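# Put six cart bottles upright in fridge, close door

## Task

Move all six bottles from the cart into the refrigerator so each one stands upright, then close the refrigerator door completely. The task fails if a glass bottle drops any real distance, if the door is slammed while opening or closing it, or if the robot tips over or is left leaning. At the end, release the gripper and move the robot away.

## Robot and tools

ROBOT. TidyBot++: a wheeled base (0.54 m long, 0.50 m wide, 0.38 m high) carrying one seven-joint arm with a two-finger gripper. The shoulder sits 0.12 m ahead of the base centre, 0.68 m up. Cameras: base_camera (fixed on the base, facing forward) and wrist_camera (looks along the hand). The arm starts folded with the hand pointing down.

FRAMES. Base frame: origin on the floor below the base centre, x forward, y left, z up, metres. hand_pose is reported in it: the point between the finger pads, its z axis out along the fingers, its y axis the direction the fingers open and close. Odometry frame = base frame at scene start; base_odometry counts wheel turns only, so slip looks like travel. Heading in rad, left positive, -3.142 to 3.142. base_tilt is in degrees, forward and right positive.

move: one action per call. Action keys:
- base: object with any of translate_m (forward +), strafe_m (left +), each -2 to 2 m, and rotate_rad (counter-clockwise from above +), -6.3 to 6.3. All are offsets from where the base last reported itself, along its axes at the start of the command.
- joints: absolute targets by name: joint_1_rad..joint_7_rad in radians, gripper_pos 0 (open, ~85 mm gap) to 1 (closed). joint_2_rad limited to ±2.249, joint_4_rad ±2.579, joint_6_rad ±2.099; joints 1,3,5,7 turn freely but take the shorter way, so rotate in steps under half a turn. Note joint_1_rad positive is clockwise from above, opposite to base rotation.
- target: one flat list of seven numbers [x, y, z, qw, qx, qy, qz], an absolute hand pose in the base frame, metres then quaternion. With target, joints may only contain gripper_pos.
- speeds: optional caps for this action: translate_m/strafe_m 0.05 to 0.5 m/s (give only one when both move), rotate_rad 0.1 to 1.57 rad/s.
Also cameras (list of base_camera, wrist_camera, all; omitted = all, [] = none) and blocking (default true waits until everything rests; false returns within ~0.5 s while motion continues). A move with no action just reports. Unknown keys make the call invalid; out-of-range values get it refused. A refusal, or an unrequested stop, cancels the remaining move/wait/finished_scene calls of that reply.

wait: seconds 0 to 10, plus cameras; returns state, returns early once moves finish. stop: brakes all running motions (cameras optional). zoom_image: camera plus region [x0, y0, x1, y1] pixels, at most 504x504; base_camera is 644x364, wrist_camera 644x476. read_manual: licence text only. finished_scene: scene = current scene number; irreversible, the goal must hold without the robot.

RESULT LINES. move: done, or the worst status. base_status, joint_status, hand_status: done, moving, off_target (rested away from target, may still push), contact_stop or time_out (unrequested stops; target dropped), not_followed (self-collision check withheld targets; "joint command not followed", "pose unreachable", "cause:"), torque_fault, limit_stop_at_motor_heat. hand_target is where joint targets would put the hand; hand_pose is measured. motor_effort is percent of max, with peak in brackets. on_its_own lists uncommanded behaviour. "ARM HIT" means a hard hit on the base or the arm itself. Motor temperatures: MOTOR HOT at 60 °C; at 75 °C an OVER-TEMPERATURE FAULT makes the arm sag for 30-60 s; resend targets afterwards. A torque fault freezes the arm 10 s.

TOLERANCES. Joints 1-4 ±0.039 rad, 5-7 ±0.095, gripper ±0.03. Hand done = within 10 mm and 2°; usually ends off_target within ~3 cm. To fix, add (wanted - read position) to the previous target; to hold still, resend hand_target, not hand_pose. After joints moves, resend last command + (wanted - read). Held loads make the arm sag; never command a loaded joint to its current reading. A gripper reading off_target at 1 means something is held; done at 1 means empty. Gap ≈ 85 x (1 - gripper_pos) mm; closed tips reach ~20 mm past the hand point.

REACH. Upper arm 0.42 m, forearm 0.31 m, hand 0.31 m. A downward hand reaches about 0.94 m height only near the base. Low, close, forward-pointing targets often miss or swing into the base; there is no base-collision check. Unreachable poses wander up to 10 s then time_out. The arm never avoids obstacles and keeps pushing when blocked.

AVOID. Releasing bottles above the shelf or while moving; swinging a loaded arm fast; squeezing a bottle still resting hard on something; slamming the door; driving or turning with the arm snagged above ~0.6 m (tip risk); reaching far out from the fold near furniture; pushing hard into furniture. Back off if tilt appears. Loose objects may get brief external nudges. Each reply costs simulated time; fewer, efficient robot motions are better.

Each tool is called by a JSON object that holds its "api" and its "payload", one argument or row to a line.

## Session

{"api": "move", "payload": {

}}

Scene clock: 0.00 s.
Motor temperatures (°C): [38 33 35 33 45 42 40]
base_odometry: x=+0.000 y=+0.000 heading=+0.000
base_tilt: forward=-0.1 right=+0.2
base_status: not commanded
joint_positions: joint_1_rad=+0.017 joint_2_rad=-0.334 joint_3_rad=+3.178 joint_4_rad=-2.557 joint_5_rad=-0.036 joint_6_rad=-0.823 joint_7_rad=+1.603 gripper_pos=+0.000
joint_status: not commanded
motor_effort: joint_1_rad=+1 joint_2_rad=-3 joint_3_rad=+0 joint_4_rad=+14 joint_5_rad=+0 joint_6_rad=+1 joint_7_rad=+0
hand_pose: x=+0.2616 y=+0.0034 z=+0.5790 quat_wxyz=(-0.018, +0.998, -0.021, +0.048) (m; base frame)
hand_target: x=+0.2607 y=+0.0035 z=+0.5786 quat_wxyz=(-0.018, +0.998, -0.021, +0.048) (m; base frame)
hand_status: not commanded
pictures: base_camera, wrist_camera

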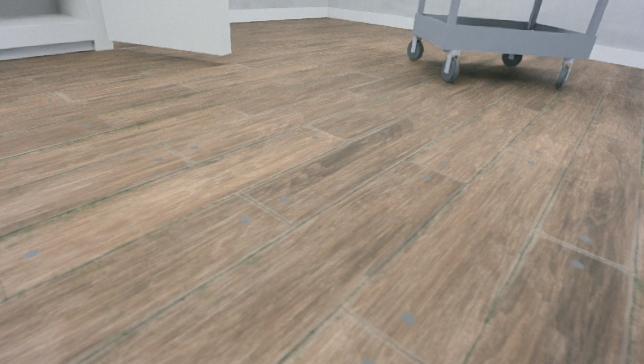

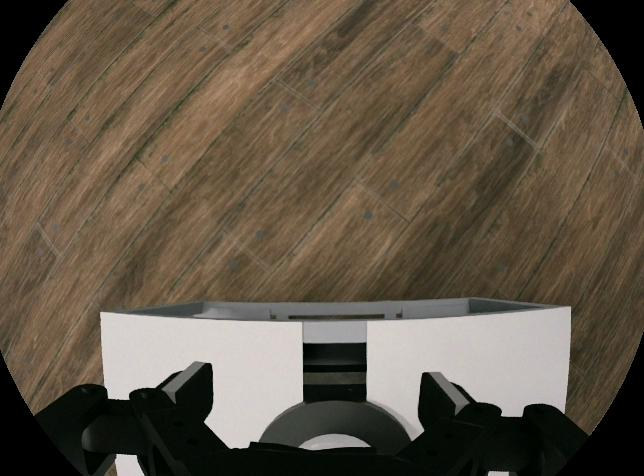

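{"api": "move", "payload": {
  "joints": {"joint_2_rad":-0.5,"joint_4_rad":-2.2,"joint_6_rad":-0.15}
}}

{"api": "move", "payload": {
  "base": {"rotate_rad":-0.6}
}}

{"api": "move", "payload": {
  "base": {"rotate_rad":1.3}
}}

Scene clock: 14.43 s.
Motor temperatures (°C): [38 33 35 33 45 42 40]
move: done
base_odometry: x=+0.000 y=+0.000 heading=+0.000
base_tilt: forward=-0.2 right=+0.2
base_status: not commanded
joint_positions: joint_1_rad=+0.017 joint_2_rad=-0.479 joint_3_rad=+3.178 joint_4_rad=-2.202 joint_5_rad=-0.036 joint_6_rad=-0.222 joint_7_rad=+1.603 gripper_pos=+0.000
joint_status: all done
motor_effort: joint_1_rad=+0(1) joint_2_rad=-6(7) joint_3_rad=+1(1) joint_4_rad=+22(22) joint_5_rad=+0(1) joint_6_rad=+8(8) joint_7_rad=+1(1)
hand_pose: x=+0.5255 y=-0.0198 z=+0.8940 quat_wxyz=(+0.003, +0.826, -0.024, +0.563) (m; base frame)
hand_target: x=+0.5282 y=-0.0212 z=+0.9249 quat_wxyz=(+0.005, +0.798, -0.024, +0.602) (m; base frame)
hand_status: not commanded
pictures: base_camera, wrist_camera

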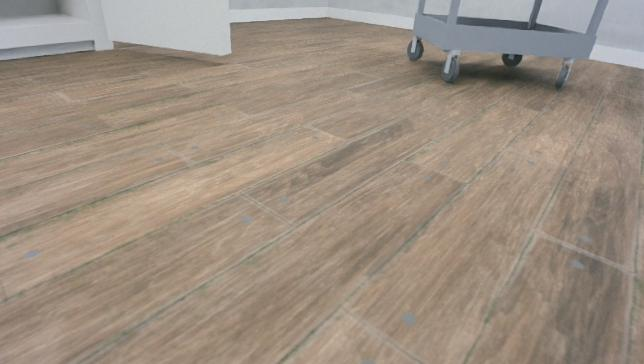

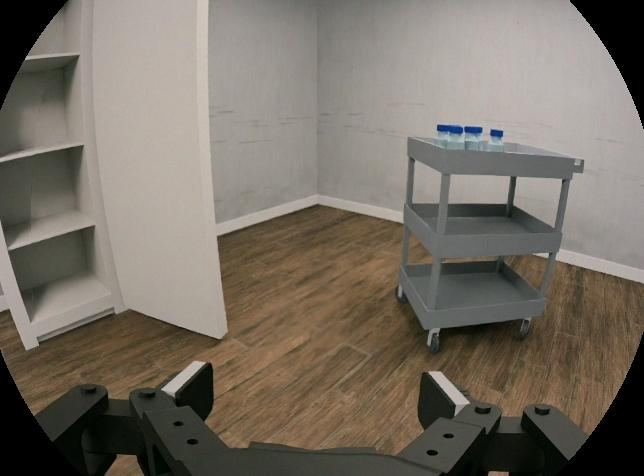

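Scene clock: 15.97 s.
Motor temperatures (°C): [38 33 35 33 45 42 40]
move: done
base_odometry: x=+0.000 y=+0.000 heading=-0.600
base_tilt: forward=-0.1 right=+0.2
base_status: done
joint_positions: joint_1_rad=+0.017 joint_2_rad=-0.479 joint_3_rad=+3.178 joint_4_rad=-2.202 joint_5_rad=-0.036 joint_6_rad=-0.219 joint_7_rad=+1.603 gripper_pos=+0.000
joint_status: not commanded
motor_effort: joint_1_rad=+1(2) joint_2_rad=-6(7) joint_3_rad=+0(2) joint_4_rad=+22(23) joint_5_rad=+0(1) joint_6_rad=+8(8) joint_7_rad=+1(1)
hand_pose: x=+0.5258 y=-0.0199 z=+0.8949 quat_wxyz=(+0.003, +0.825, -0.024, +0.565) (m; base frame)
hand_target: x=+0.5282 y=-0.0212 z=+0.9249 quat_wxyz=(+0.005, +0.798, -0.024, +0.602) (m; base frame)
hand_status: not commanded
pictures: base_camera, wrist_camera

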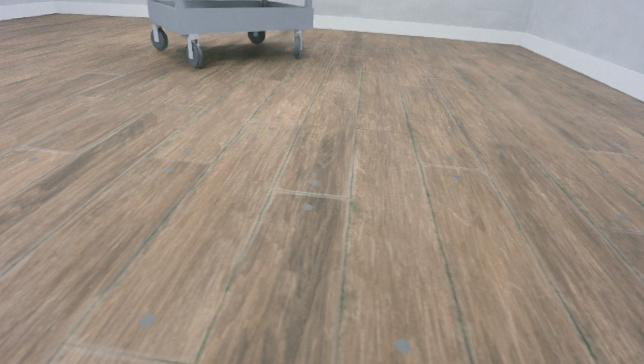

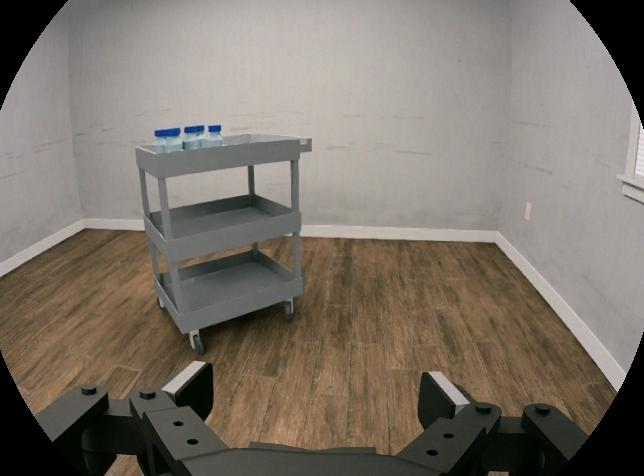

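Scene clock: 18.13 s.
Motor temperatures (°C): [38 33 35 33 45 42 40]
move: done
base_odometry: x=+0.000 y=+0.000 heading=+0.700
base_tilt: forward=-0.1 right=+0.2
base_status: done
joint_positions: joint_1_rad=+0.017 joint_2_rad=-0.479 joint_3_rad=+3.178 joint_4_rad=-2.202 joint_5_rad=-0.036 joint_6_rad=-0.218 joint_7_rad=+1.603 gripper_pos=+0.000
joint_status: not commanded
motor_effort: joint_1_rad=+0(2) joint_2_rad=-6(7) joint_3_rad=+0(2) joint_4_rad=+22(22) joint_5_rad=+1(1) joint_6_rad=+8(8) joint_7_rad=+0(1)
hand_pose: x=+0.5259 y=-0.0198 z=+0.8952 quat_wxyz=(+0.003, +0.825, -0.024, +0.565) (m; base frame)
hand_target: x=+0.5282 y=-0.0212 z=+0.9249 quat_wxyz=(+0.005, +0.798, -0.024, +0.602) (m; base frame)
hand_status: not commanded
pictures: base_camera, wrist_camera

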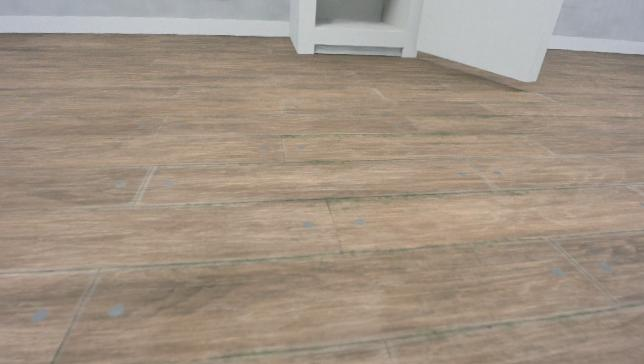

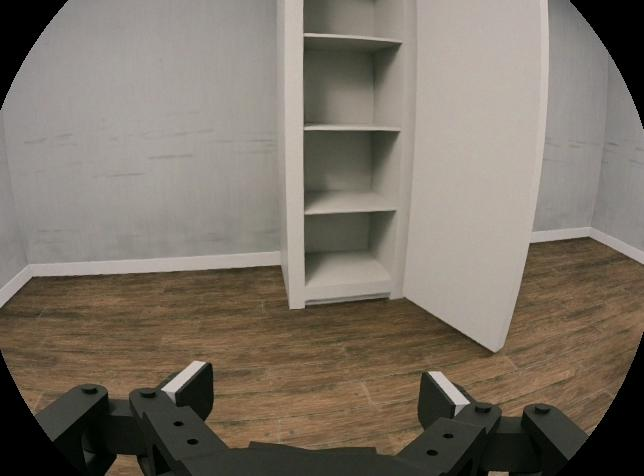

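{"api": "move", "payload": {
  "base": {"rotate_rad":-0.7},
  "cameras": []
}}

{"api": "move", "payload": {
  "base": {"translate_m":0.95,"strafe_m":-0.65},
  "joints": {"joint_2_rad":-0.9,"joint_4_rad":-2.2,"joint_6_rad":-0.75}
}}

Scene clock: 53.57 s.
Motor temperatures (°C): [38 33 35 33 45 42 40]
move: done
base_odometry: x=+0.000 y=+0.000 heading=+0.001
base_tilt: forward=-0.2 right=+0.2
base_status: done
joint_positions: joint_1_rad=+0.017 joint_2_rad=-0.479 joint_3_rad=+3.178 joint_4_rad=-2.202 joint_5_rad=-0.036 joint_6_rad=-0.218 joint_7_rad=+1.603 gripper_pos=+0.000
joint_status: not commanded
motor_effort: joint_1_rad=+1(2) joint_2_rad=-6(7) joint_3_rad=+0(1) joint_4_rad=+22(22) joint_5_rad=+0(1) joint_6_rad=+8(8) joint_7_rad=+1(1)
hand_pose: x=+0.5259 y=-0.0198 z=+0.8952 quat_wxyz=(+0.003, +0.825, -0.024, +0.565) (m; base frame)
hand_target: x=+0.5282 y=-0.0212 z=+0.9249 quat_wxyz=(+0.005, +0.798, -0.024, +0.602) (m; base frame)
hand_status: not commanded
pictures: none
No camera images: "cameras" was empty.

Scene clock: 56.87 s.
Motor temperatures (°C): [38 33 35 33 45 42 40]
move: done
base_odometry: x=+0.951 y=-0.650 heading=+0.000
base_tilt: forward=-0.1 right=+0.2
base_status: done
joint_positions: joint_1_rad=+0.017 joint_2_rad=-0.884 joint_3_rad=+3.178 joint_4_rad=-2.202 joint_5_rad=-0.036 joint_6_rad=-0.690 joint_7_rad=+1.603 gripper_pos=+0.000
joint_status: all done
motor_effort: joint_1_rad=+1(1) joint_2_rad=+6(9) joint_3_rad=+0(2) joint_4_rad=+22(24) joint_5_rad=+0(1) joint_6_rad=+8(9) joint_7_rad=+1(1)
hand_pose: x=+0.3802 y=-0.0080 z=+0.8961 quat_wxyz=(-0.009, +0.843, -0.016, +0.537) (m; base frame)
hand_target: x=+0.3688 y=-0.0067 z=+0.8845 quat_wxyz=(-0.011, +0.854, -0.015, +0.519) (m; base frame)
hand_status: not commanded
pictures: base_camera, wrist_camera

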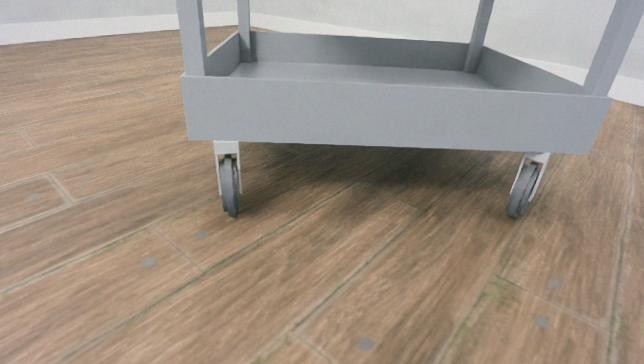

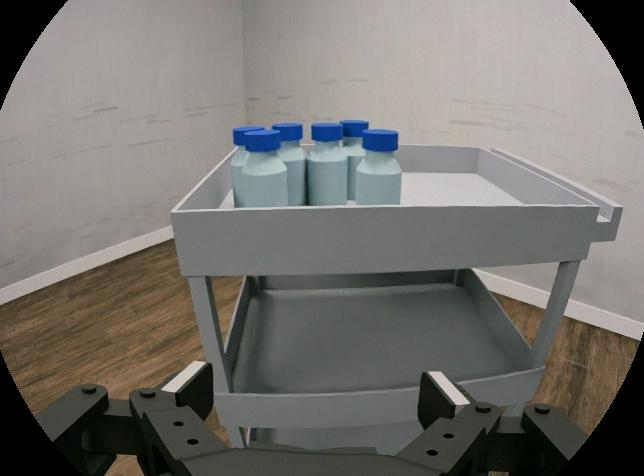

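{"api": "zoom_image", "payload": {
  "camera": "wrist_camera",
  "region": [200, 100, 440, 240]
}}

{"api": "move", "payload": {
  "joints": {"joint_2_rad":-0.5,"joint_4_rad":-1.7,"joint_6_rad":-1.25},
  "cameras": ["wrist_camera"]
}}

Scaled by 2.100.

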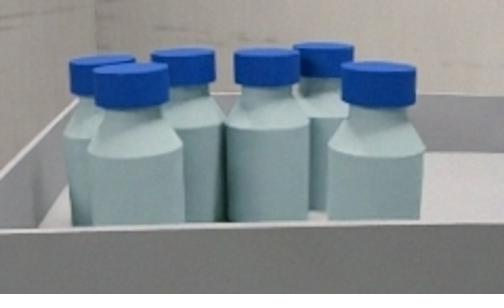

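Scene clock: 79.97 s.
Motor temperatures (°C): [38 33 35 33 45 42 40]
move: done
base_odometry: x=+0.951 y=-0.650 heading=+0.000
base_tilt: forward=-0.1 right=+0.2
base_status: not commanded
joint_positions: joint_1_rad=+0.017 joint_2_rad=-0.521 joint_3_rad=+3.178 joint_4_rad=-1.708 joint_5_rad=-0.036 joint_6_rad=-1.187 joint_7_rad=+1.603 gripper_pos=+0.000
joint_status: all done
motor_effort: joint_1_rad=+1(1) joint_2_rad=-2(8) joint_3_rad=+0(1) joint_4_rad=+19(23) joint_5_rad=+0(1) joint_6_rad=+6(9) joint_7_rad=+1(1)
hand_pose: x=+0.4178 y=-0.0075 z=+0.9411 quat_wxyz=(-0.011, +0.927, -0.011, +0.375) (m; base frame)
hand_target: x=+0.4092 y=-0.0066 z=+0.9257 quat_wxyz=(-0.012, +0.940, -0.010, +0.340) (m; base frame)
hand_status: not commanded
pictures: wrist_camera

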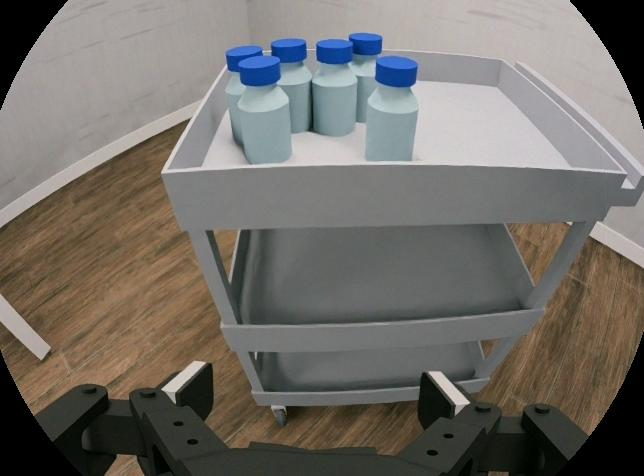

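{"api": "move", "payload": {
  "base": {"strafe_m":-0.108},
  "joints": {"joint_1_rad":0,"joint_2_rad":-0.155,"joint_3_rad":3.1416,"joint_4_rad":-1.719,"joint_5_rad":0,"joint_6_rad":-0.443,"joint_7_rad":1.571,"gripper_pos":0.15},
  "cameras": ["wrist_camera"]
}}

{"api": "move", "payload": {
  "joints": {"joint_1_rad":0,"joint_2_rad":-0.138,"joint_3_rad":3.1416,"joint_4_rad":-1.929,"joint_5_rad":0,"joint_6_rad":-0.216,"joint_7_rad":1.571},
  "cameras": ["wrist_camera"]
}}

Scene clock: 138.30 s.
Motor temperatures (°C): [38 33 35 33 44 42 40]
move: done
base_odometry: x=+0.951 y=-0.758 heading=+0.000
base_tilt: forward=-0.1 right=+0.2
base_status: done
joint_positions: joint_1_rad=+0.016 joint_2_rad=-0.164 joint_3_rad=+3.164 joint_4_rad=-1.707 joint_5_rad=-0.032 joint_6_rad=-0.515 joint_7_rad=+1.603 gripper_pos=+0.150
joint_status: all done
motor_effort: joint_1_rad=+1(2) joint_2_rad=-18(20) joint_3_rad=+0(2) joint_4_rad=+22(23) joint_5_rad=+0(2) joint_6_rad=+8(8) joint_7_rad=+1(2)
hand_pose: x=+0.6397 y=-0.0142 z=+0.9598 quat_wxyz=(+0.002, +0.857, -0.011, +0.516) (m; base frame)
hand_target: x=+0.6505 y=+0.0014 z=+0.9681 quat_wxyz=(+0.000, +0.843, +0.000, +0.537) (m; base frame)
hand_status: not commanded
pictures: wrist_camera

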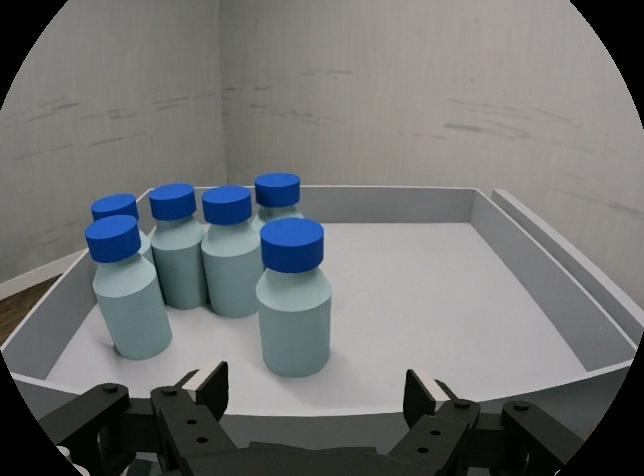

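Scene clock: 139.80 s.
Motor temperatures (°C): [38 33 35 33 44 42 40]
move: done
base_odometry: x=+0.951 y=-0.758 heading=+0.000
base_tilt: forward=-0.1 right=+0.2
base_status: not commanded
joint_positions: joint_1_rad=+0.016 joint_2_rad=-0.155 joint_3_rad=+3.164 joint_4_rad=-1.911 joint_5_rad=-0.032 joint_6_rad=-0.287 joint_7_rad=+1.603 gripper_pos=+0.150
joint_status: all done
motor_effort: joint_1_rad=+1(2) joint_2_rad=-18(19) joint_3_rad=+0(1) joint_4_rad=+22(24) joint_5_rad=+0(1) joint_6_rad=+8(9) joint_7_rad=+0(1)
hand_pose: x=+0.6403 y=-0.0161 z=+0.8985 quat_wxyz=(+0.005, +0.853, -0.014, +0.522) (m; base frame)
hand_target: x=+0.6500 y=+0.0013 z=+0.8984 quat_wxyz=(+0.000, +0.843, +0.000, +0.537) (m; base frame)
hand_status: not commanded
pictures: wrist_camera

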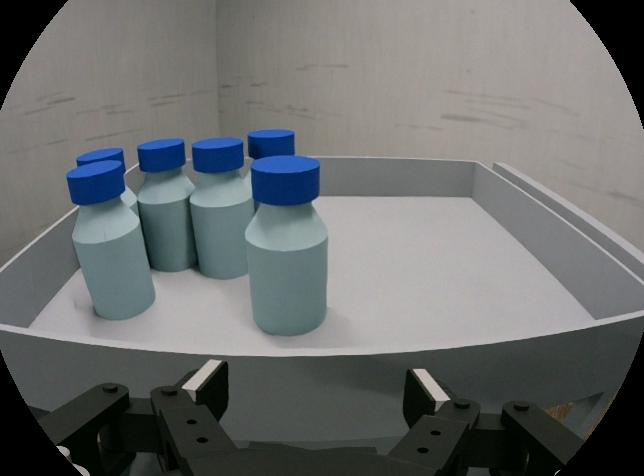

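{"api": "move", "payload": {
  "base": {"translate_m":0.14,"strafe_m":0.024},
  "speeds": {"translate_m":0.25},
  "cameras": ["wrist_camera"]
}}

Scene clock: 152.57 s.
Motor temperatures (°C): [38 33 35 33 44 42 40]
move: done
base_odometry: x=+1.091 y=-0.734 heading=+0.000
base_tilt: forward=-0.1 right=+0.2
base_status: done
joint_positions: joint_1_rad=+0.016 joint_2_rad=-0.145 joint_3_rad=+3.163 joint_4_rad=-1.911 joint_5_rad=-0.032 joint_6_rad=-0.282 joint_7_rad=+1.603 gripper_pos=+0.150
joint_status: not commanded
motor_effort: joint_1_rad=+1(1) joint_2_rad=-18(21) joint_3_rad=+0(1) joint_4_rad=+21(23) joint_5_rad=+1(1) joint_6_rad=+8(8) joint_7_rad=+0(1)
hand_pose: x=+0.6432 y=-0.0157 z=+0.8942 quat_wxyz=(+0.005, +0.854, -0.013, +0.520) (m; base frame)
hand_target: x=+0.6500 y=+0.0013 z=+0.8984 quat_wxyz=(+0.000, +0.843, +0.000, +0.537) (m; base frame)
hand_status: not commanded
pictures: wrist_camera

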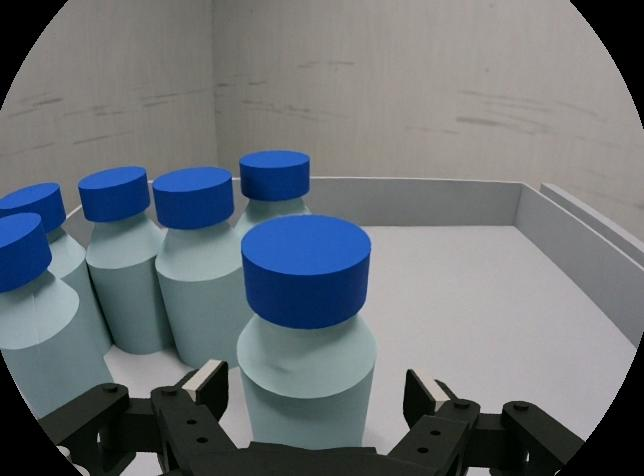

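{"api": "move", "payload": {
  "base": {"translate_m":0.03,"strafe_m":0.004},
  "joints": {"gripper_pos":0},
  "speeds": {"translate_m":0.25},
  "cameras": ["wrist_camera"]
}}

Scene clock: 166.50 s.
Motor temperatures (°C): [38 33 35 33 44 42 40]
move: done
base_odometry: x=+1.121 y=-0.730 heading=+0.000
base_tilt: forward=-0.1 right=+0.2
base_status: done
joint_positions: joint_1_rad=+0.015 joint_2_rad=-0.138 joint_3_rad=+3.162 joint_4_rad=-1.911 joint_5_rad=-0.032 joint_6_rad=-0.280 joint_7_rad=+1.603 gripper_pos=+0.000
joint_status: all done
motor_effort: joint_1_rad=+1(1) joint_2_rad=-18(21) joint_3_rad=+1(1) joint_4_rad=+21(22) joint_5_rad=+0(1) joint_6_rad=+8(8) joint_7_rad=+0(1)
hand_pose: x=+0.6448 y=-0.0154 z=+0.8911 quat_wxyz=(+0.005, +0.855, -0.013, +0.518) (m; base frame)
hand_target: x=+0.6500 y=+0.0013 z=+0.8984 quat_wxyz=(+0.000, +0.843, +0.000, +0.537) (m; base frame)
hand_status: not commanded
pictures: wrist_camera

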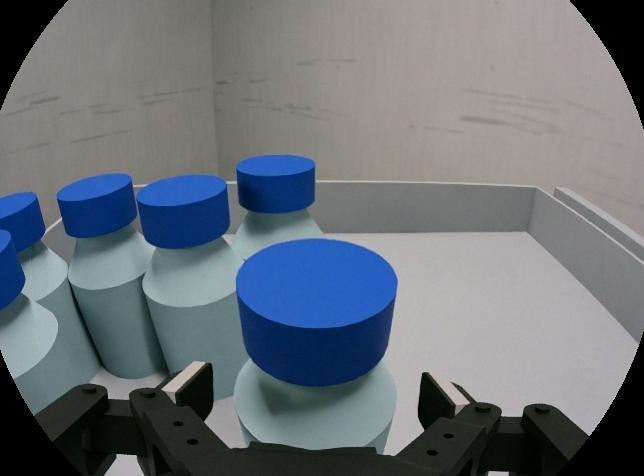

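{"api": "move", "payload": {
  "base": {"translate_m":-0.011},
  "joints": {"joint_2_rad":-0.147,"joint_4_rad":-1.826,"joint_6_rad":-0.331},
  "cameras": ["wrist_camera"]
}}

Scene clock: 203.03 s.
Motor temperatures (°C): [38 33 34 33 44 42 40]
move: done
base_odometry: x=+1.110 y=-0.730 heading=+0.000
base_tilt: forward=-0.1 right=+0.2
base_status: done
joint_positions: joint_1_rad=+0.015 joint_2_rad=-0.140 joint_3_rad=+3.162 joint_4_rad=-1.824 joint_5_rad=-0.032 joint_6_rad=-0.296 joint_7_rad=+1.603 gripper_pos=+0.000
joint_status: all done
motor_effort: joint_1_rad=+1(2) joint_2_rad=-19(22) joint_3_rad=+0(1) joint_4_rad=+22(24) joint_5_rad=+0(1) joint_6_rad=+8(9) joint_7_rad=+1(1)
hand_pose: x=+0.6583 y=-0.0158 z=+0.9393 quat_wxyz=(+0.005, +0.836, -0.013, +0.549) (m; base frame)
hand_target: x=+0.6516 y=+0.0013 z=+0.9317 quat_wxyz=(+0.000, +0.844, +0.000, +0.536) (m; base frame)
hand_status: not commanded
pictures: wrist_camera

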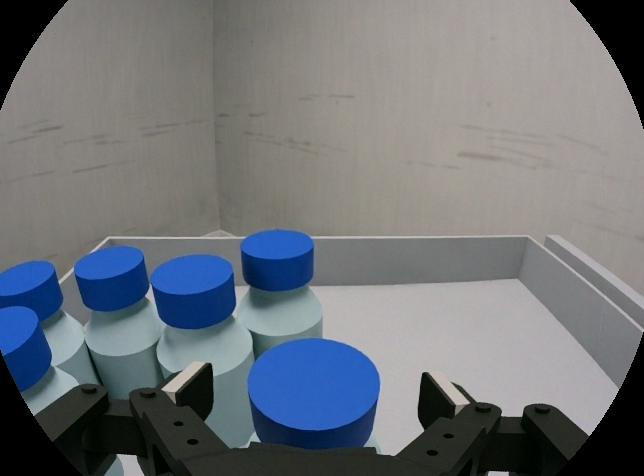

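{"api": "move", "payload": {
  "joints": {"joint_4_rad":-1.85},
  "base": {"translate_m":0.006},
  "cameras": ["wrist_camera"]
}}

{"api": "move", "payload": {
  "joints": {"gripper_pos":0.5},
  "cameras": ["wrist_camera"]
}}

Scene clock: 208.77 s.
Motor temperatures (°C): [38 33 34 33 44 42 40]
move: done
base_odometry: x=+1.116 y=-0.730 heading=+0.000
base_tilt: forward=-0.1 right=+0.2
base_status: done
joint_positions: joint_1_rad=+0.015 joint_2_rad=-0.140 joint_3_rad=+3.162 joint_4_rad=-1.835 joint_5_rad=-0.032 joint_6_rad=-0.296 joint_7_rad=+1.603 gripper_pos=+0.000
joint_status: all done
motor_effort: joint_1_rad=+1(1) joint_2_rad=-19(22) joint_3_rad=+0(1) joint_4_rad=+22(23) joint_5_rad=+0(1) joint_6_rad=+8(9) joint_7_rad=+0(1)
hand_pose: x=+0.6564 y=-0.0155 z=+0.9327 quat_wxyz=(+0.005, +0.839, -0.012, +0.544) (m; base frame)
hand_target: x=+0.6475 y=+0.0013 z=+0.9175 quat_wxyz=(+0.000, +0.851, +0.000, +0.526) (m; base frame)
hand_status: not commanded
pictures: wrist_camera

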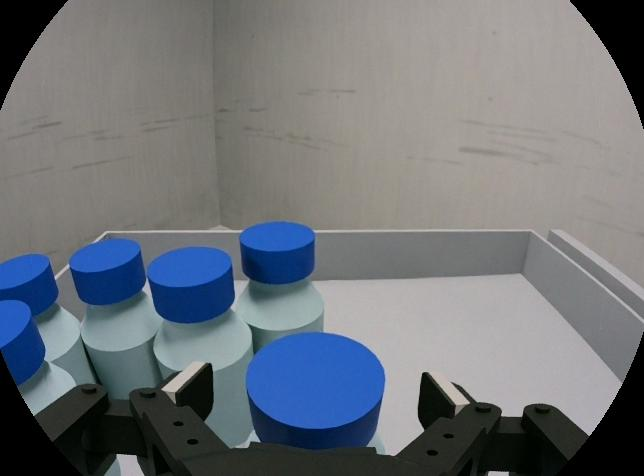

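Scene clock: 209.60 s.
Motor temperatures (°C): [38 33 34 33 44 42 40]
move: off_target
base_odometry: x=+1.116 y=-0.730 heading=+0.000
base_tilt: forward=-0.1 right=+0.2
base_status: not commanded
joint_positions: joint_1_rad=+0.015 joint_2_rad=-0.141 joint_3_rad=+3.162 joint_4_rad=-1.835 joint_5_rad=-0.032 joint_6_rad=-0.296 joint_7_rad=+1.603 gripper_pos=+0.436
joint_status: gripper_pos off_target (ended at +0.436, target +0.500)
motor_effort: joint_1_rad=+1(1) joint_2_rad=-18(19) joint_3_rad=+1(1) joint_4_rad=+22(23) joint_5_rad=+1(1) joint_6_rad=+8(8) joint_7_rad=+0(1)
hand_pose: x=+0.6562 y=-0.0155 z=+0.9331 quat_wxyz=(+0.005, +0.839, -0.012, +0.545) (m; base frame)
hand_target: x=+0.6475 y=+0.0013 z=+0.9175 quat_wxyz=(+0.000, +0.851, +0.000, +0.526) (m; base frame)
hand_status: not commanded
pictures: wrist_camera

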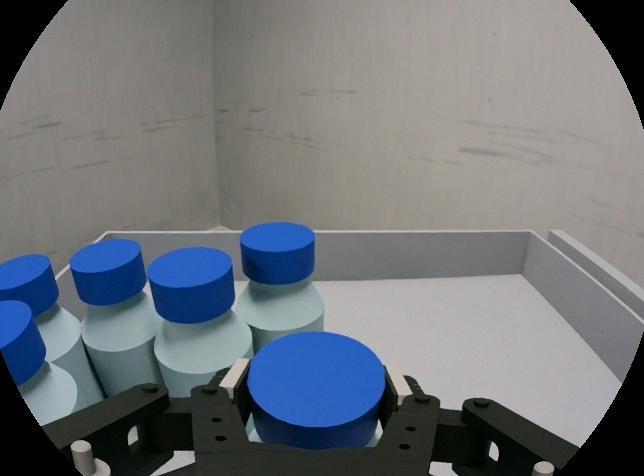

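{"api": "move", "payload": {
  "joints": {"gripper_pos":0.65},
  "cameras": []
}}

{"api": "move", "payload": {
  "joints": {"joint_2_rad":-0.12,"joint_4_rad":-1.7,"joint_6_rad":-0.46},
  "cameras": ["wrist_camera"]
}}

{"api": "move", "payload": {
  "joints": {"joint_2_rad":-0.098,"joint_4_rad":-1.275,"joint_6_rad":-0.829}
}}

Scene clock: 219.63 s.
Motor temperatures (°C): [38 33 34 33 44 42 40]
move: off_target
base_odometry: x=+1.116 y=-0.730 heading=+0.000
base_tilt: forward=-0.1 right=+0.2
base_status: not commanded
joint_positions: joint_1_rad=+0.015 joint_2_rad=-0.141 joint_3_rad=+3.162 joint_4_rad=-1.835 joint_5_rad=-0.032 joint_6_rad=-0.296 joint_7_rad=+1.603 gripper_pos=+0.436
joint_status: gripper_pos off_target (ended at +0.436, target +0.650)
motor_effort: joint_1_rad=+1(1) joint_2_rad=-18(18) joint_3_rad=+0(1) joint_4_rad=+21(22) joint_5_rad=+1(1) joint_6_rad=+8(8) joint_7_rad=+0(1)
hand_pose: x=+0.6562 y=-0.0155 z=+0.9331 quat_wxyz=(+0.005, +0.839, -0.012, +0.545) (m; base frame)
hand_target: x=+0.6475 y=+0.0013 z=+0.9175 quat_wxyz=(+0.000, +0.851, +0.000, +0.526) (m; base frame)
hand_status: not commanded
pictures: none
No camera images: "cameras" was empty.

Scene clock: 220.97 s.
Motor temperatures (°C): [38 33 34 33 44 42 40]
move: done
base_odometry: x=+1.116 y=-0.730 heading=+0.000
base_tilt: forward=-0.1 right=+0.2
base_status: not commanded
joint_positions: joint_1_rad=+0.015 joint_2_rad=-0.120 joint_3_rad=+3.162 joint_4_rad=-1.722 joint_5_rad=-0.032 joint_6_rad=-0.420 joint_7_rad=+1.603 gripper_pos=+0.436
joint_status: all done
motor_effort: joint_1_rad=+1(1) joint_2_rad=-23(24) joint_3_rad=+0(1) joint_4_rad=+26(26) joint_5_rad=+0(1) joint_6_rad=+11(11) joint_7_rad=+0(1)
hand_pose: x=+0.6632 y=-0.0146 z=+0.9540 quat_wxyz=(+0.004, +0.847, -0.011, +0.531) (m; base frame)
hand_target: x=+0.6606 y=+0.0013 z=+0.9559 quat_wxyz=(+0.000, +0.852, +0.000, +0.523) (m; base frame)
hand_status: not commanded
pictures: wrist_camera

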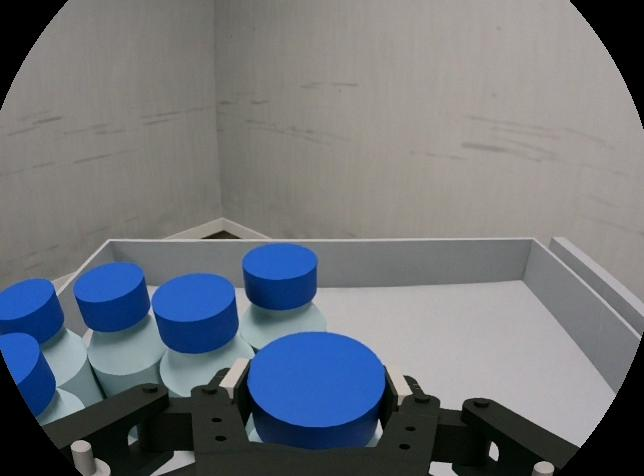

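Scene clock: 222.87 s.
Motor temperatures (°C): [38 33 34 33 44 42 40]
move: done
base_odometry: x=+1.116 y=-0.730 heading=+0.000
base_tilt: forward=-0.1 right=+0.2
base_status: not commanded
joint_positions: joint_1_rad=+0.015 joint_2_rad=-0.102 joint_3_rad=+3.162 joint_4_rad=-1.297 joint_5_rad=-0.032 joint_6_rad=-0.788 joint_7_rad=+1.603 gripper_pos=+0.436
joint_status: all done
motor_effort: joint_1_rad=+1(1) joint_2_rad=-22(25) joint_3_rad=+0(1) joint_4_rad=+25(28) joint_5_rad=+0(1) joint_6_rad=+11(12) joint_7_rad=+0(1)
hand_pose: x=+0.6540 y=-0.0115 z=+1.0913 quat_wxyz=(+0.002, +0.837, -0.005, +0.548) (m; base frame)
hand_target: x=+0.6504 y=+0.0013 z=+1.0899 quat_wxyz=(+0.000, +0.843, +0.000, +0.538) (m; base frame)
hand_status: not commanded
pictures: base_camera, wrist_camera

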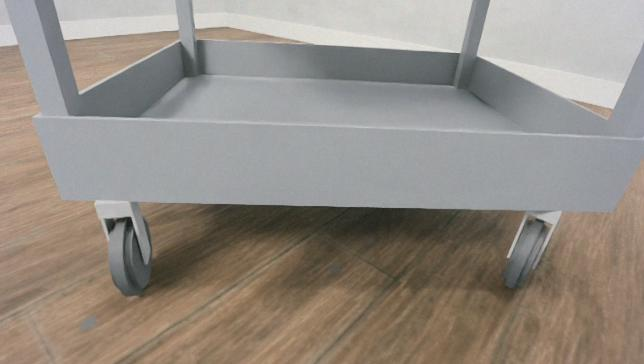

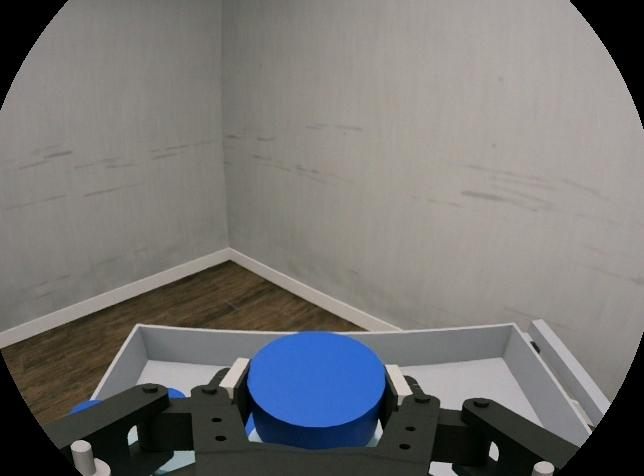

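{"api": "move", "payload": {
  "base": {"translate_m":-0.45},
  "speeds": {"translate_m":0.3},
  "cameras": ["wrist_camera"]
}}

{"api": "move", "payload": {
  "base": {"strafe_m":1.45,"rotate_rad":0.45},
  "speeds": {"strafe_m":0.4,"rotate_rad":0.4}
}}

Scene clock: 252.73 s.
Motor temperatures (°C): [38 34 34 33 44 42 40]
move: done
base_odometry: x=+0.666 y=-0.730 heading=+0.000
base_tilt: forward=-0.1 right=+0.2
base_status: done
joint_positions: joint_1_rad=+0.014 joint_2_rad=-0.085 joint_3_rad=+3.161 joint_4_rad=-1.297 joint_5_rad=-0.031 joint_6_rad=-0.793 joint_7_rad=+1.603 gripper_pos=+0.436
joint_status: not commanded
motor_effort: joint_1_rad=+1(2) joint_2_rad=-23(28) joint_3_rad=+0(1) joint_4_rad=+25(26) joint_5_rad=+0(1) joint_6_rad=+11(11) joint_7_rad=+0(1)
hand_pose: x=+0.6600 y=-0.0104 z=+1.0810 quat_wxyz=(+0.002, +0.843, -0.004, +0.539) (m; base frame)
hand_target: x=+0.6504 y=+0.0013 z=+1.0899 quat_wxyz=(+0.000, +0.843, +0.000, +0.538) (m; base frame)
hand_status: not commanded
pictures: wrist_camera

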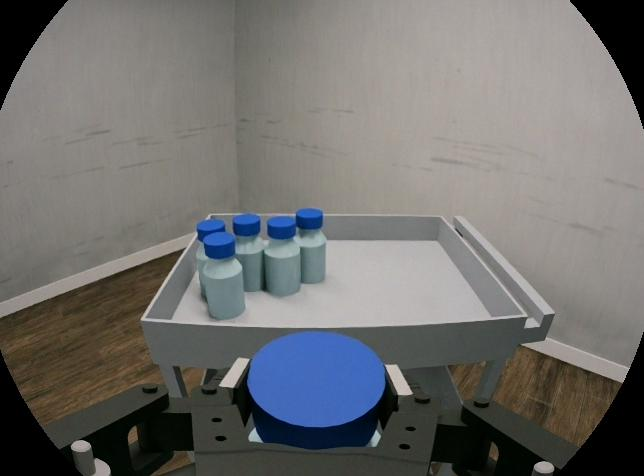

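Scene clock: 257.53 s.
Motor temperatures (°C): [38 34 34 33 44 42 40]
move: done
base_odometry: x=+0.666 y=+0.721 heading=+0.451
base_tilt: forward=-0.1 right=+0.2
base_status: done
joint_positions: joint_1_rad=+0.005 joint_2_rad=-0.085 joint_3_rad=+3.150 joint_4_rad=-1.296 joint_5_rad=-0.023 joint_6_rad=-0.793 joint_7_rad=+1.603 gripper_pos=+0.436
joint_status: not commanded
motor_effort: joint_1_rad=+1(4) joint_2_rad=-23(25) joint_3_rad=+0(5) joint_4_rad=+24(25) joint_5_rad=-1(2) joint_6_rad=+11(11) joint_7_rad=+0(1)
hand_pose: x=+0.6600 y=-0.0011 z=+1.0809 quat_wxyz=(+0.001, +0.843, +0.005, +0.538) (m; base frame)
hand_target: x=+0.6504 y=+0.0013 z=+1.0899 quat_wxyz=(+0.000, +0.843, +0.000, +0.538) (m; base frame)
hand_status: not commanded
pictures: base_camera, wrist_camera

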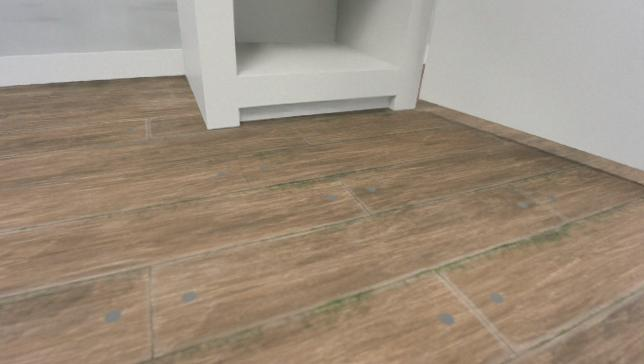

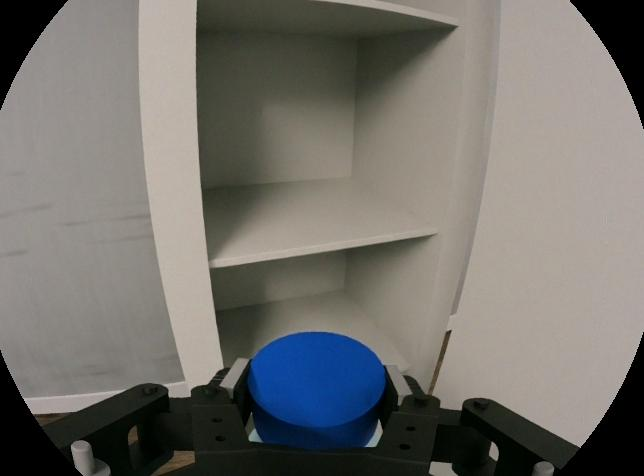

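{"api": "move", "payload": {
  "base": {"translate_m":0.302,"strafe_m":-0.25,"rotate_rad":0.29},
  "speeds": {"translate_m":0.25,"rotate_rad":0.3}
}}

Scene clock: 277.93 s.
Motor temperatures (°C): [38 34 34 33 44 42 40]
move: done
base_odometry: x=+1.046 y=+0.627 heading=+0.741
base_tilt: forward=-0.1 right=+0.2
base_status: done
joint_positions: joint_1_rad=+0.002 joint_2_rad=-0.085 joint_3_rad=+3.147 joint_4_rad=-1.296 joint_5_rad=-0.023 joint_6_rad=-0.794 joint_7_rad=+1.603 gripper_pos=+0.436
joint_status: not commanded
motor_effort: joint_1_rad=+1(4) joint_2_rad=-23(26) joint_3_rad=+0(3) joint_4_rad=+25(25) joint_5_rad=+0(2) joint_6_rad=+11(11) joint_7_rad=+0(1)
hand_pose: x=+0.6600 y=+0.0021 z=+1.0806 quat_wxyz=(-0.001, +0.843, +0.008, +0.538) (m; base frame)
hand_target: x=+0.6504 y=+0.0013 z=+1.0899 quat_wxyz=(+0.000, +0.843, +0.000, +0.538) (m; base frame)
hand_status: not commanded
pictures: base_camera, wrist_camera

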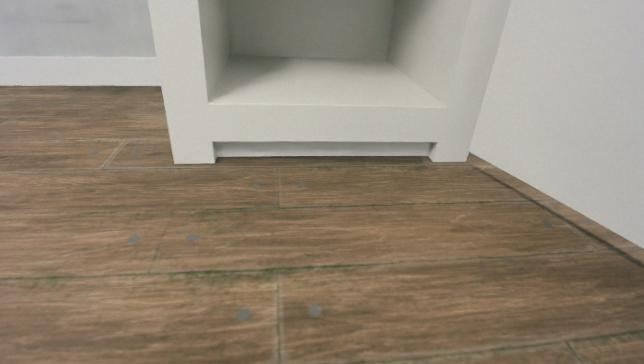

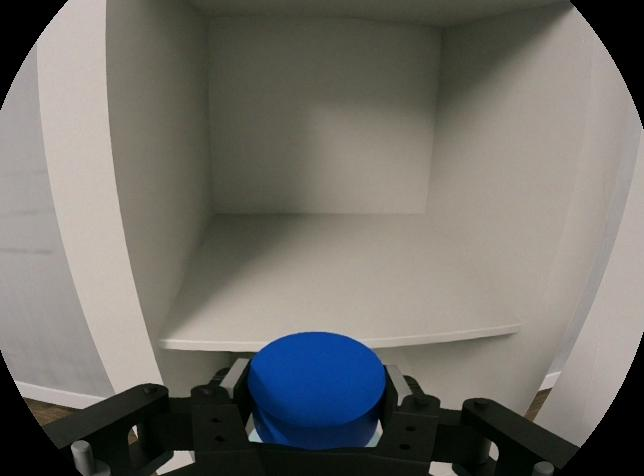

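{"api": "move", "payload": {
  "joints": {"joint_1_rad":-0.22,"joint_4_rad":-1.36,"joint_6_rad":-0.744},
  "cameras": []
}}

{"api": "move", "payload": {
  "base": {"translate_m":0.3},
  "speeds": {"translate_m":0.2}
}}

Scene clock: 323.50 s.
Motor temperatures (°C): [38 34 34 33 44 42 40]
move: done
base_odometry: x=+1.046 y=+0.627 heading=+0.741
base_tilt: forward=-0.1 right=+0.2
base_status: not commanded
joint_positions: joint_1_rad=-0.208 joint_2_rad=-0.085 joint_3_rad=+3.146 joint_4_rad=-1.357 joint_5_rad=-0.023 joint_6_rad=-0.794 joint_7_rad=+1.603 gripper_pos=+0.436
joint_status: all done
motor_effort: joint_1_rad=+1(3) joint_2_rad=-23(24) joint_3_rad=+0(2) joint_4_rad=+25(26) joint_5_rad=-1(1) joint_6_rad=+10(12) joint_7_rad=+0(1)
hand_pose: x=+0.6453 y=+0.1150 z=+1.0454 quat_wxyz=(-0.055, +0.853, +0.098, +0.509) (m; base frame)
hand_target: x=+0.6463 y=+0.1193 z=+1.0648 quat_wxyz=(-0.059, +0.838, +0.093, +0.535) (m; base frame)
hand_status: not commanded
pictures: none
No camera images: "cameras" was empty.

Scene clock: 325.70 s.
Motor temperatures (°C): [38 34 34 33 44 42 40]
move: done
base_odometry: x=+1.268 y=+0.830 heading=+0.741
base_tilt: forward=-0.1 right=+0.2
base_status: done
joint_positions: joint_1_rad=-0.213 joint_2_rad=-0.084 joint_3_rad=+3.146 joint_4_rad=-1.358 joint_5_rad=-0.022 joint_6_rad=-0.785 joint_7_rad=+1.603 gripper_pos=+0.436
joint_status: not commanded
motor_effort: joint_1_rad=+0(3) joint_2_rad=-21(25) joint_3_rad=+0(2) joint_4_rad=+22(26) joint_5_rad=+0(3) joint_6_rad=+8(14) joint_7_rad=+1(1)
hand_pose: x=+0.6464 y=+0.1178 z=+1.0471 quat_wxyz=(-0.056, +0.851, +0.100, +0.512) (m; base frame)
hand_target: x=+0.6463 y=+0.1193 z=+1.0648 quat_wxyz=(-0.059, +0.838, +0.093, +0.535) (m; base frame)
hand_status: not commanded
pictures: base_camera, wrist_camera

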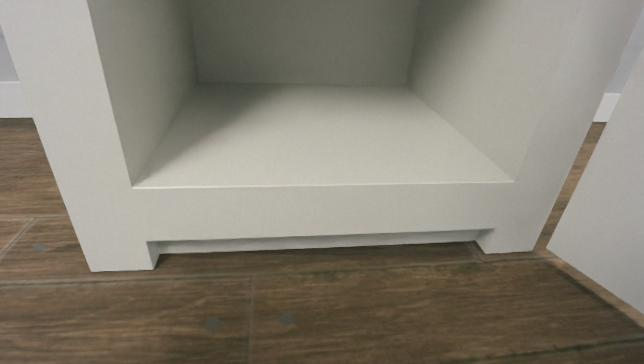

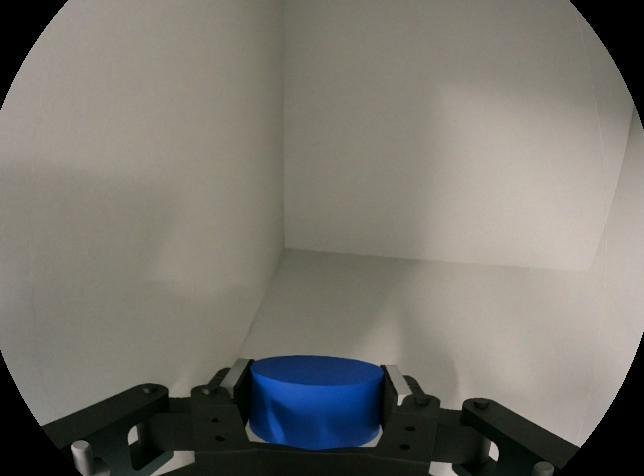

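{"api": "zoom_image", "payload": {
  "camera": "wrist_camera",
  "region": [200, 320, 440, 476]
}}

{"api": "move", "payload": {
  "joints": {"joint_4_rad":-1.2,"joint_6_rad":-0.88}
}}

{"api": "zoom_image", "payload": {
  "camera": "wrist_camera",
  "region": [200, 320, 440, 476]
}}

Scaled by 2.100.

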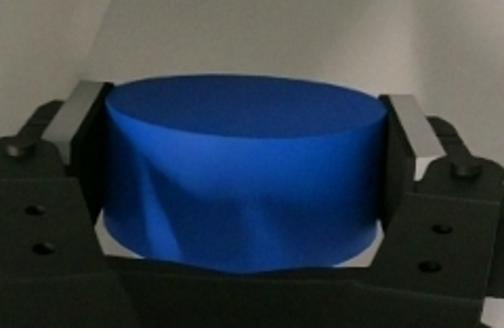

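Scene clock: 337.67 s.
Motor temperatures (°C): [38 34 34 33 44 42 40]
move: done
base_odometry: x=+1.268 y=+0.830 heading=+0.741
base_tilt: forward=-0.1 right=+0.2
base_status: not commanded
joint_positions: joint_1_rad=-0.213 joint_2_rad=-0.083 joint_3_rad=+3.146 joint_4_rad=-1.216 joint_5_rad=-0.022 joint_6_rad=-0.839 joint_7_rad=+1.603 gripper_pos=+0.436
joint_status: all done
motor_effort: joint_1_rad=+1(1) joint_2_rad=-23(26) joint_3_rad=+0(0) joint_4_rad=+24(27) joint_5_rad=+0(1) joint_6_rad=+10(11) joint_7_rad=+1(1)
hand_pose: x=+0.6424 y=+0.1172 z=+1.1132 quat_wxyz=(-0.060, +0.828, +0.098, +0.549) (m; base frame)
hand_target: x=+0.6307 y=+0.1158 z=+1.1181 quat_wxyz=(-0.060, +0.832, +0.092, +0.545) (m; base frame)
hand_status: not commanded
pictures: base_camera, wrist_camera

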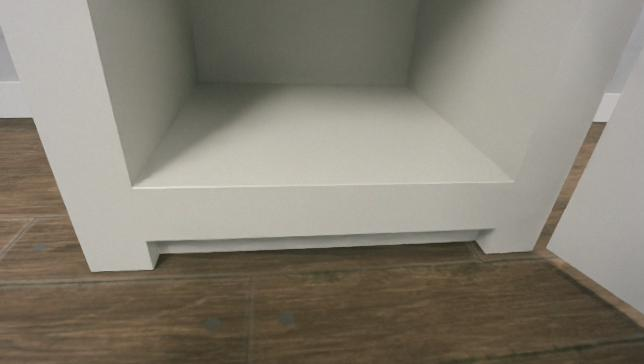

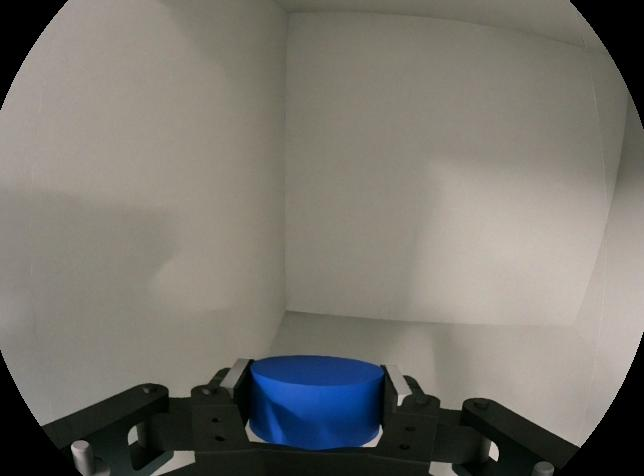

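Scaled by 2.100.

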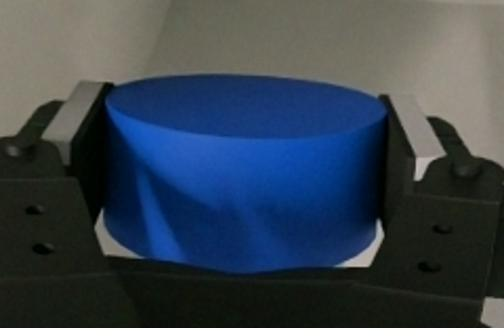

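{"api": "move", "payload": {
  "joints": {"joint_6_rad":-0.3},
  "cameras": []
}}

{"api": "move", "payload": {
  "joints": {"joint_2_rad":-0.227,"joint_4_rad":-1.876,"joint_6_rad":0.218},
  "cameras": ["wrist_camera"]
}}

Scene clock: 359.23 s.
Motor temperatures (°C): [38 34 34 33 44 42 40]
move: done
base_odometry: x=+1.268 y=+0.830 heading=+0.741
base_tilt: forward=-0.1 right=+0.2
base_status: not commanded
joint_positions: joint_1_rad=-0.213 joint_2_rad=-0.083 joint_3_rad=+3.146 joint_4_rad=-1.211 joint_5_rad=-0.022 joint_6_rad=-0.377 joint_7_rad=+1.603 gripper_pos=+0.436
joint_status: all done
motor_effort: joint_1_rad=+1(1) joint_2_rad=-24(25) joint_3_rad=+0(1) joint_4_rad=+25(27) joint_5_rad=+0(1) joint_6_rad=+12(13) joint_7_rad=+0(1)
hand_pose: x=+0.6658 y=+0.1194 z=+1.2563 quat_wxyz=(-0.075, +0.679, +0.078, +0.726) (m; base frame)
hand_target: x=+0.6517 y=+0.1205 z=+1.2949 quat_wxyz=(-0.084, +0.641, +0.071, +0.760) (m; base frame)
hand_status: not commanded
pictures: none
No camera images: "cameras" was empty.

Scene clock: 361.43 s.
Motor temperatures (°C): [38 34 34 33 44 42 40]
move: off_target
base_odometry: x=+1.268 y=+0.830 heading=+0.741
base_tilt: forward=-0.1 right=+0.2
base_status: not commanded
joint_positions: joint_1_rad=-0.213 joint_2_rad=-0.181 joint_3_rad=+3.146 joint_4_rad=-1.873 joint_5_rad=-0.022 joint_6_rad=+0.125 joint_7_rad=+1.603 gripper_pos=+0.436
joint_status: joint_2_rad off_target (ended at -0.181, target -0.227); the others done
motor_effort: joint_1_rad=+0(1) joint_2_rad=-21(25) joint_3_rad=+0(1) joint_4_rad=+26(29) joint_5_rad=+0(1) joint_6_rad=+12(14) joint_7_rad=+1(1)
hand_pose: x=+0.6547 y=+0.1135 z=+1.0591 quat_wxyz=(-0.069, +0.702, +0.076, +0.705) (m; base frame)
hand_target: x=+0.6330 y=+0.1163 z=+1.1106 quat_wxyz=(-0.083, +0.652, +0.072, +0.750) (m; base frame)
hand_status: not commanded
pictures: wrist_camera

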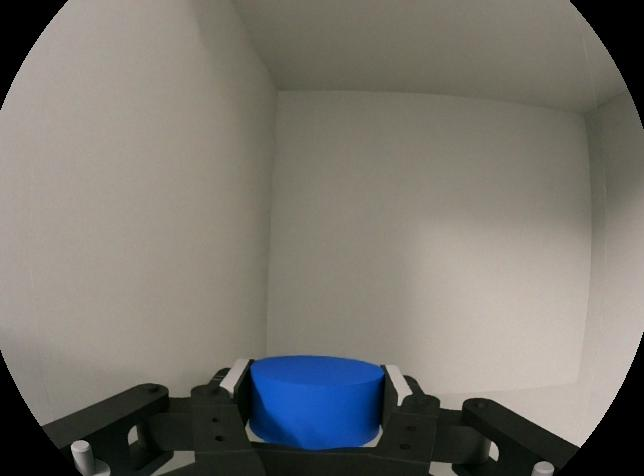

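{"api": "move", "payload": {
  "joints": {"joint_2_rad":-0.20,"joint_4_rad":-1.75,"joint_6_rad":0.26},
  "cameras": ["wrist_camera"]
}}

Scene clock: 367.07 s.
Motor temperatures (°C): [38 34 34 33 44 42 40]
move: done
base_odometry: x=+1.268 y=+0.830 heading=+0.741
base_tilt: forward=-0.1 right=+0.2
base_status: not commanded
joint_positions: joint_1_rad=-0.213 joint_2_rad=-0.181 joint_3_rad=+3.146 joint_4_rad=-1.763 joint_5_rad=-0.022 joint_6_rad=+0.176 joint_7_rad=+1.603 gripper_pos=+0.436
joint_status: all done
motor_effort: joint_1_rad=+1(1) joint_2_rad=-21(23) joint_3_rad=+0(0) joint_4_rad=+27(28) joint_5_rad=+1(1) joint_6_rad=+12(13) joint_7_rad=+0(1)
hand_pose: x=+0.6529 y=+0.1127 z=+1.1431 quat_wxyz=(-0.074, +0.643, +0.069, +0.759) (m; base frame)
hand_target: x=+0.6358 y=+0.1169 z=+1.1870 quat_wxyz=(-0.088, +0.598, +0.066, +0.794) (m; base frame)
hand_status: not commanded
pictures: wrist_camera

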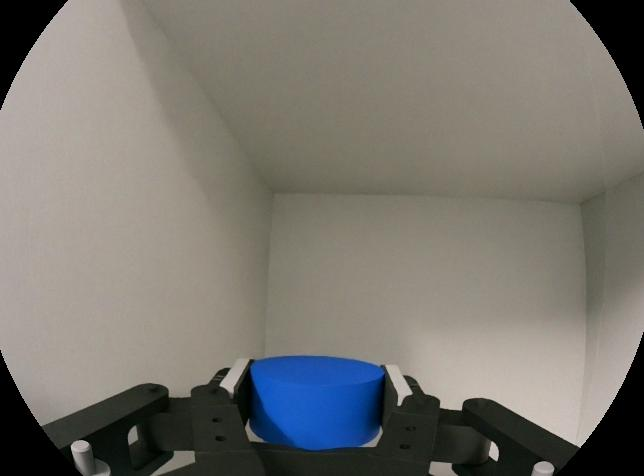

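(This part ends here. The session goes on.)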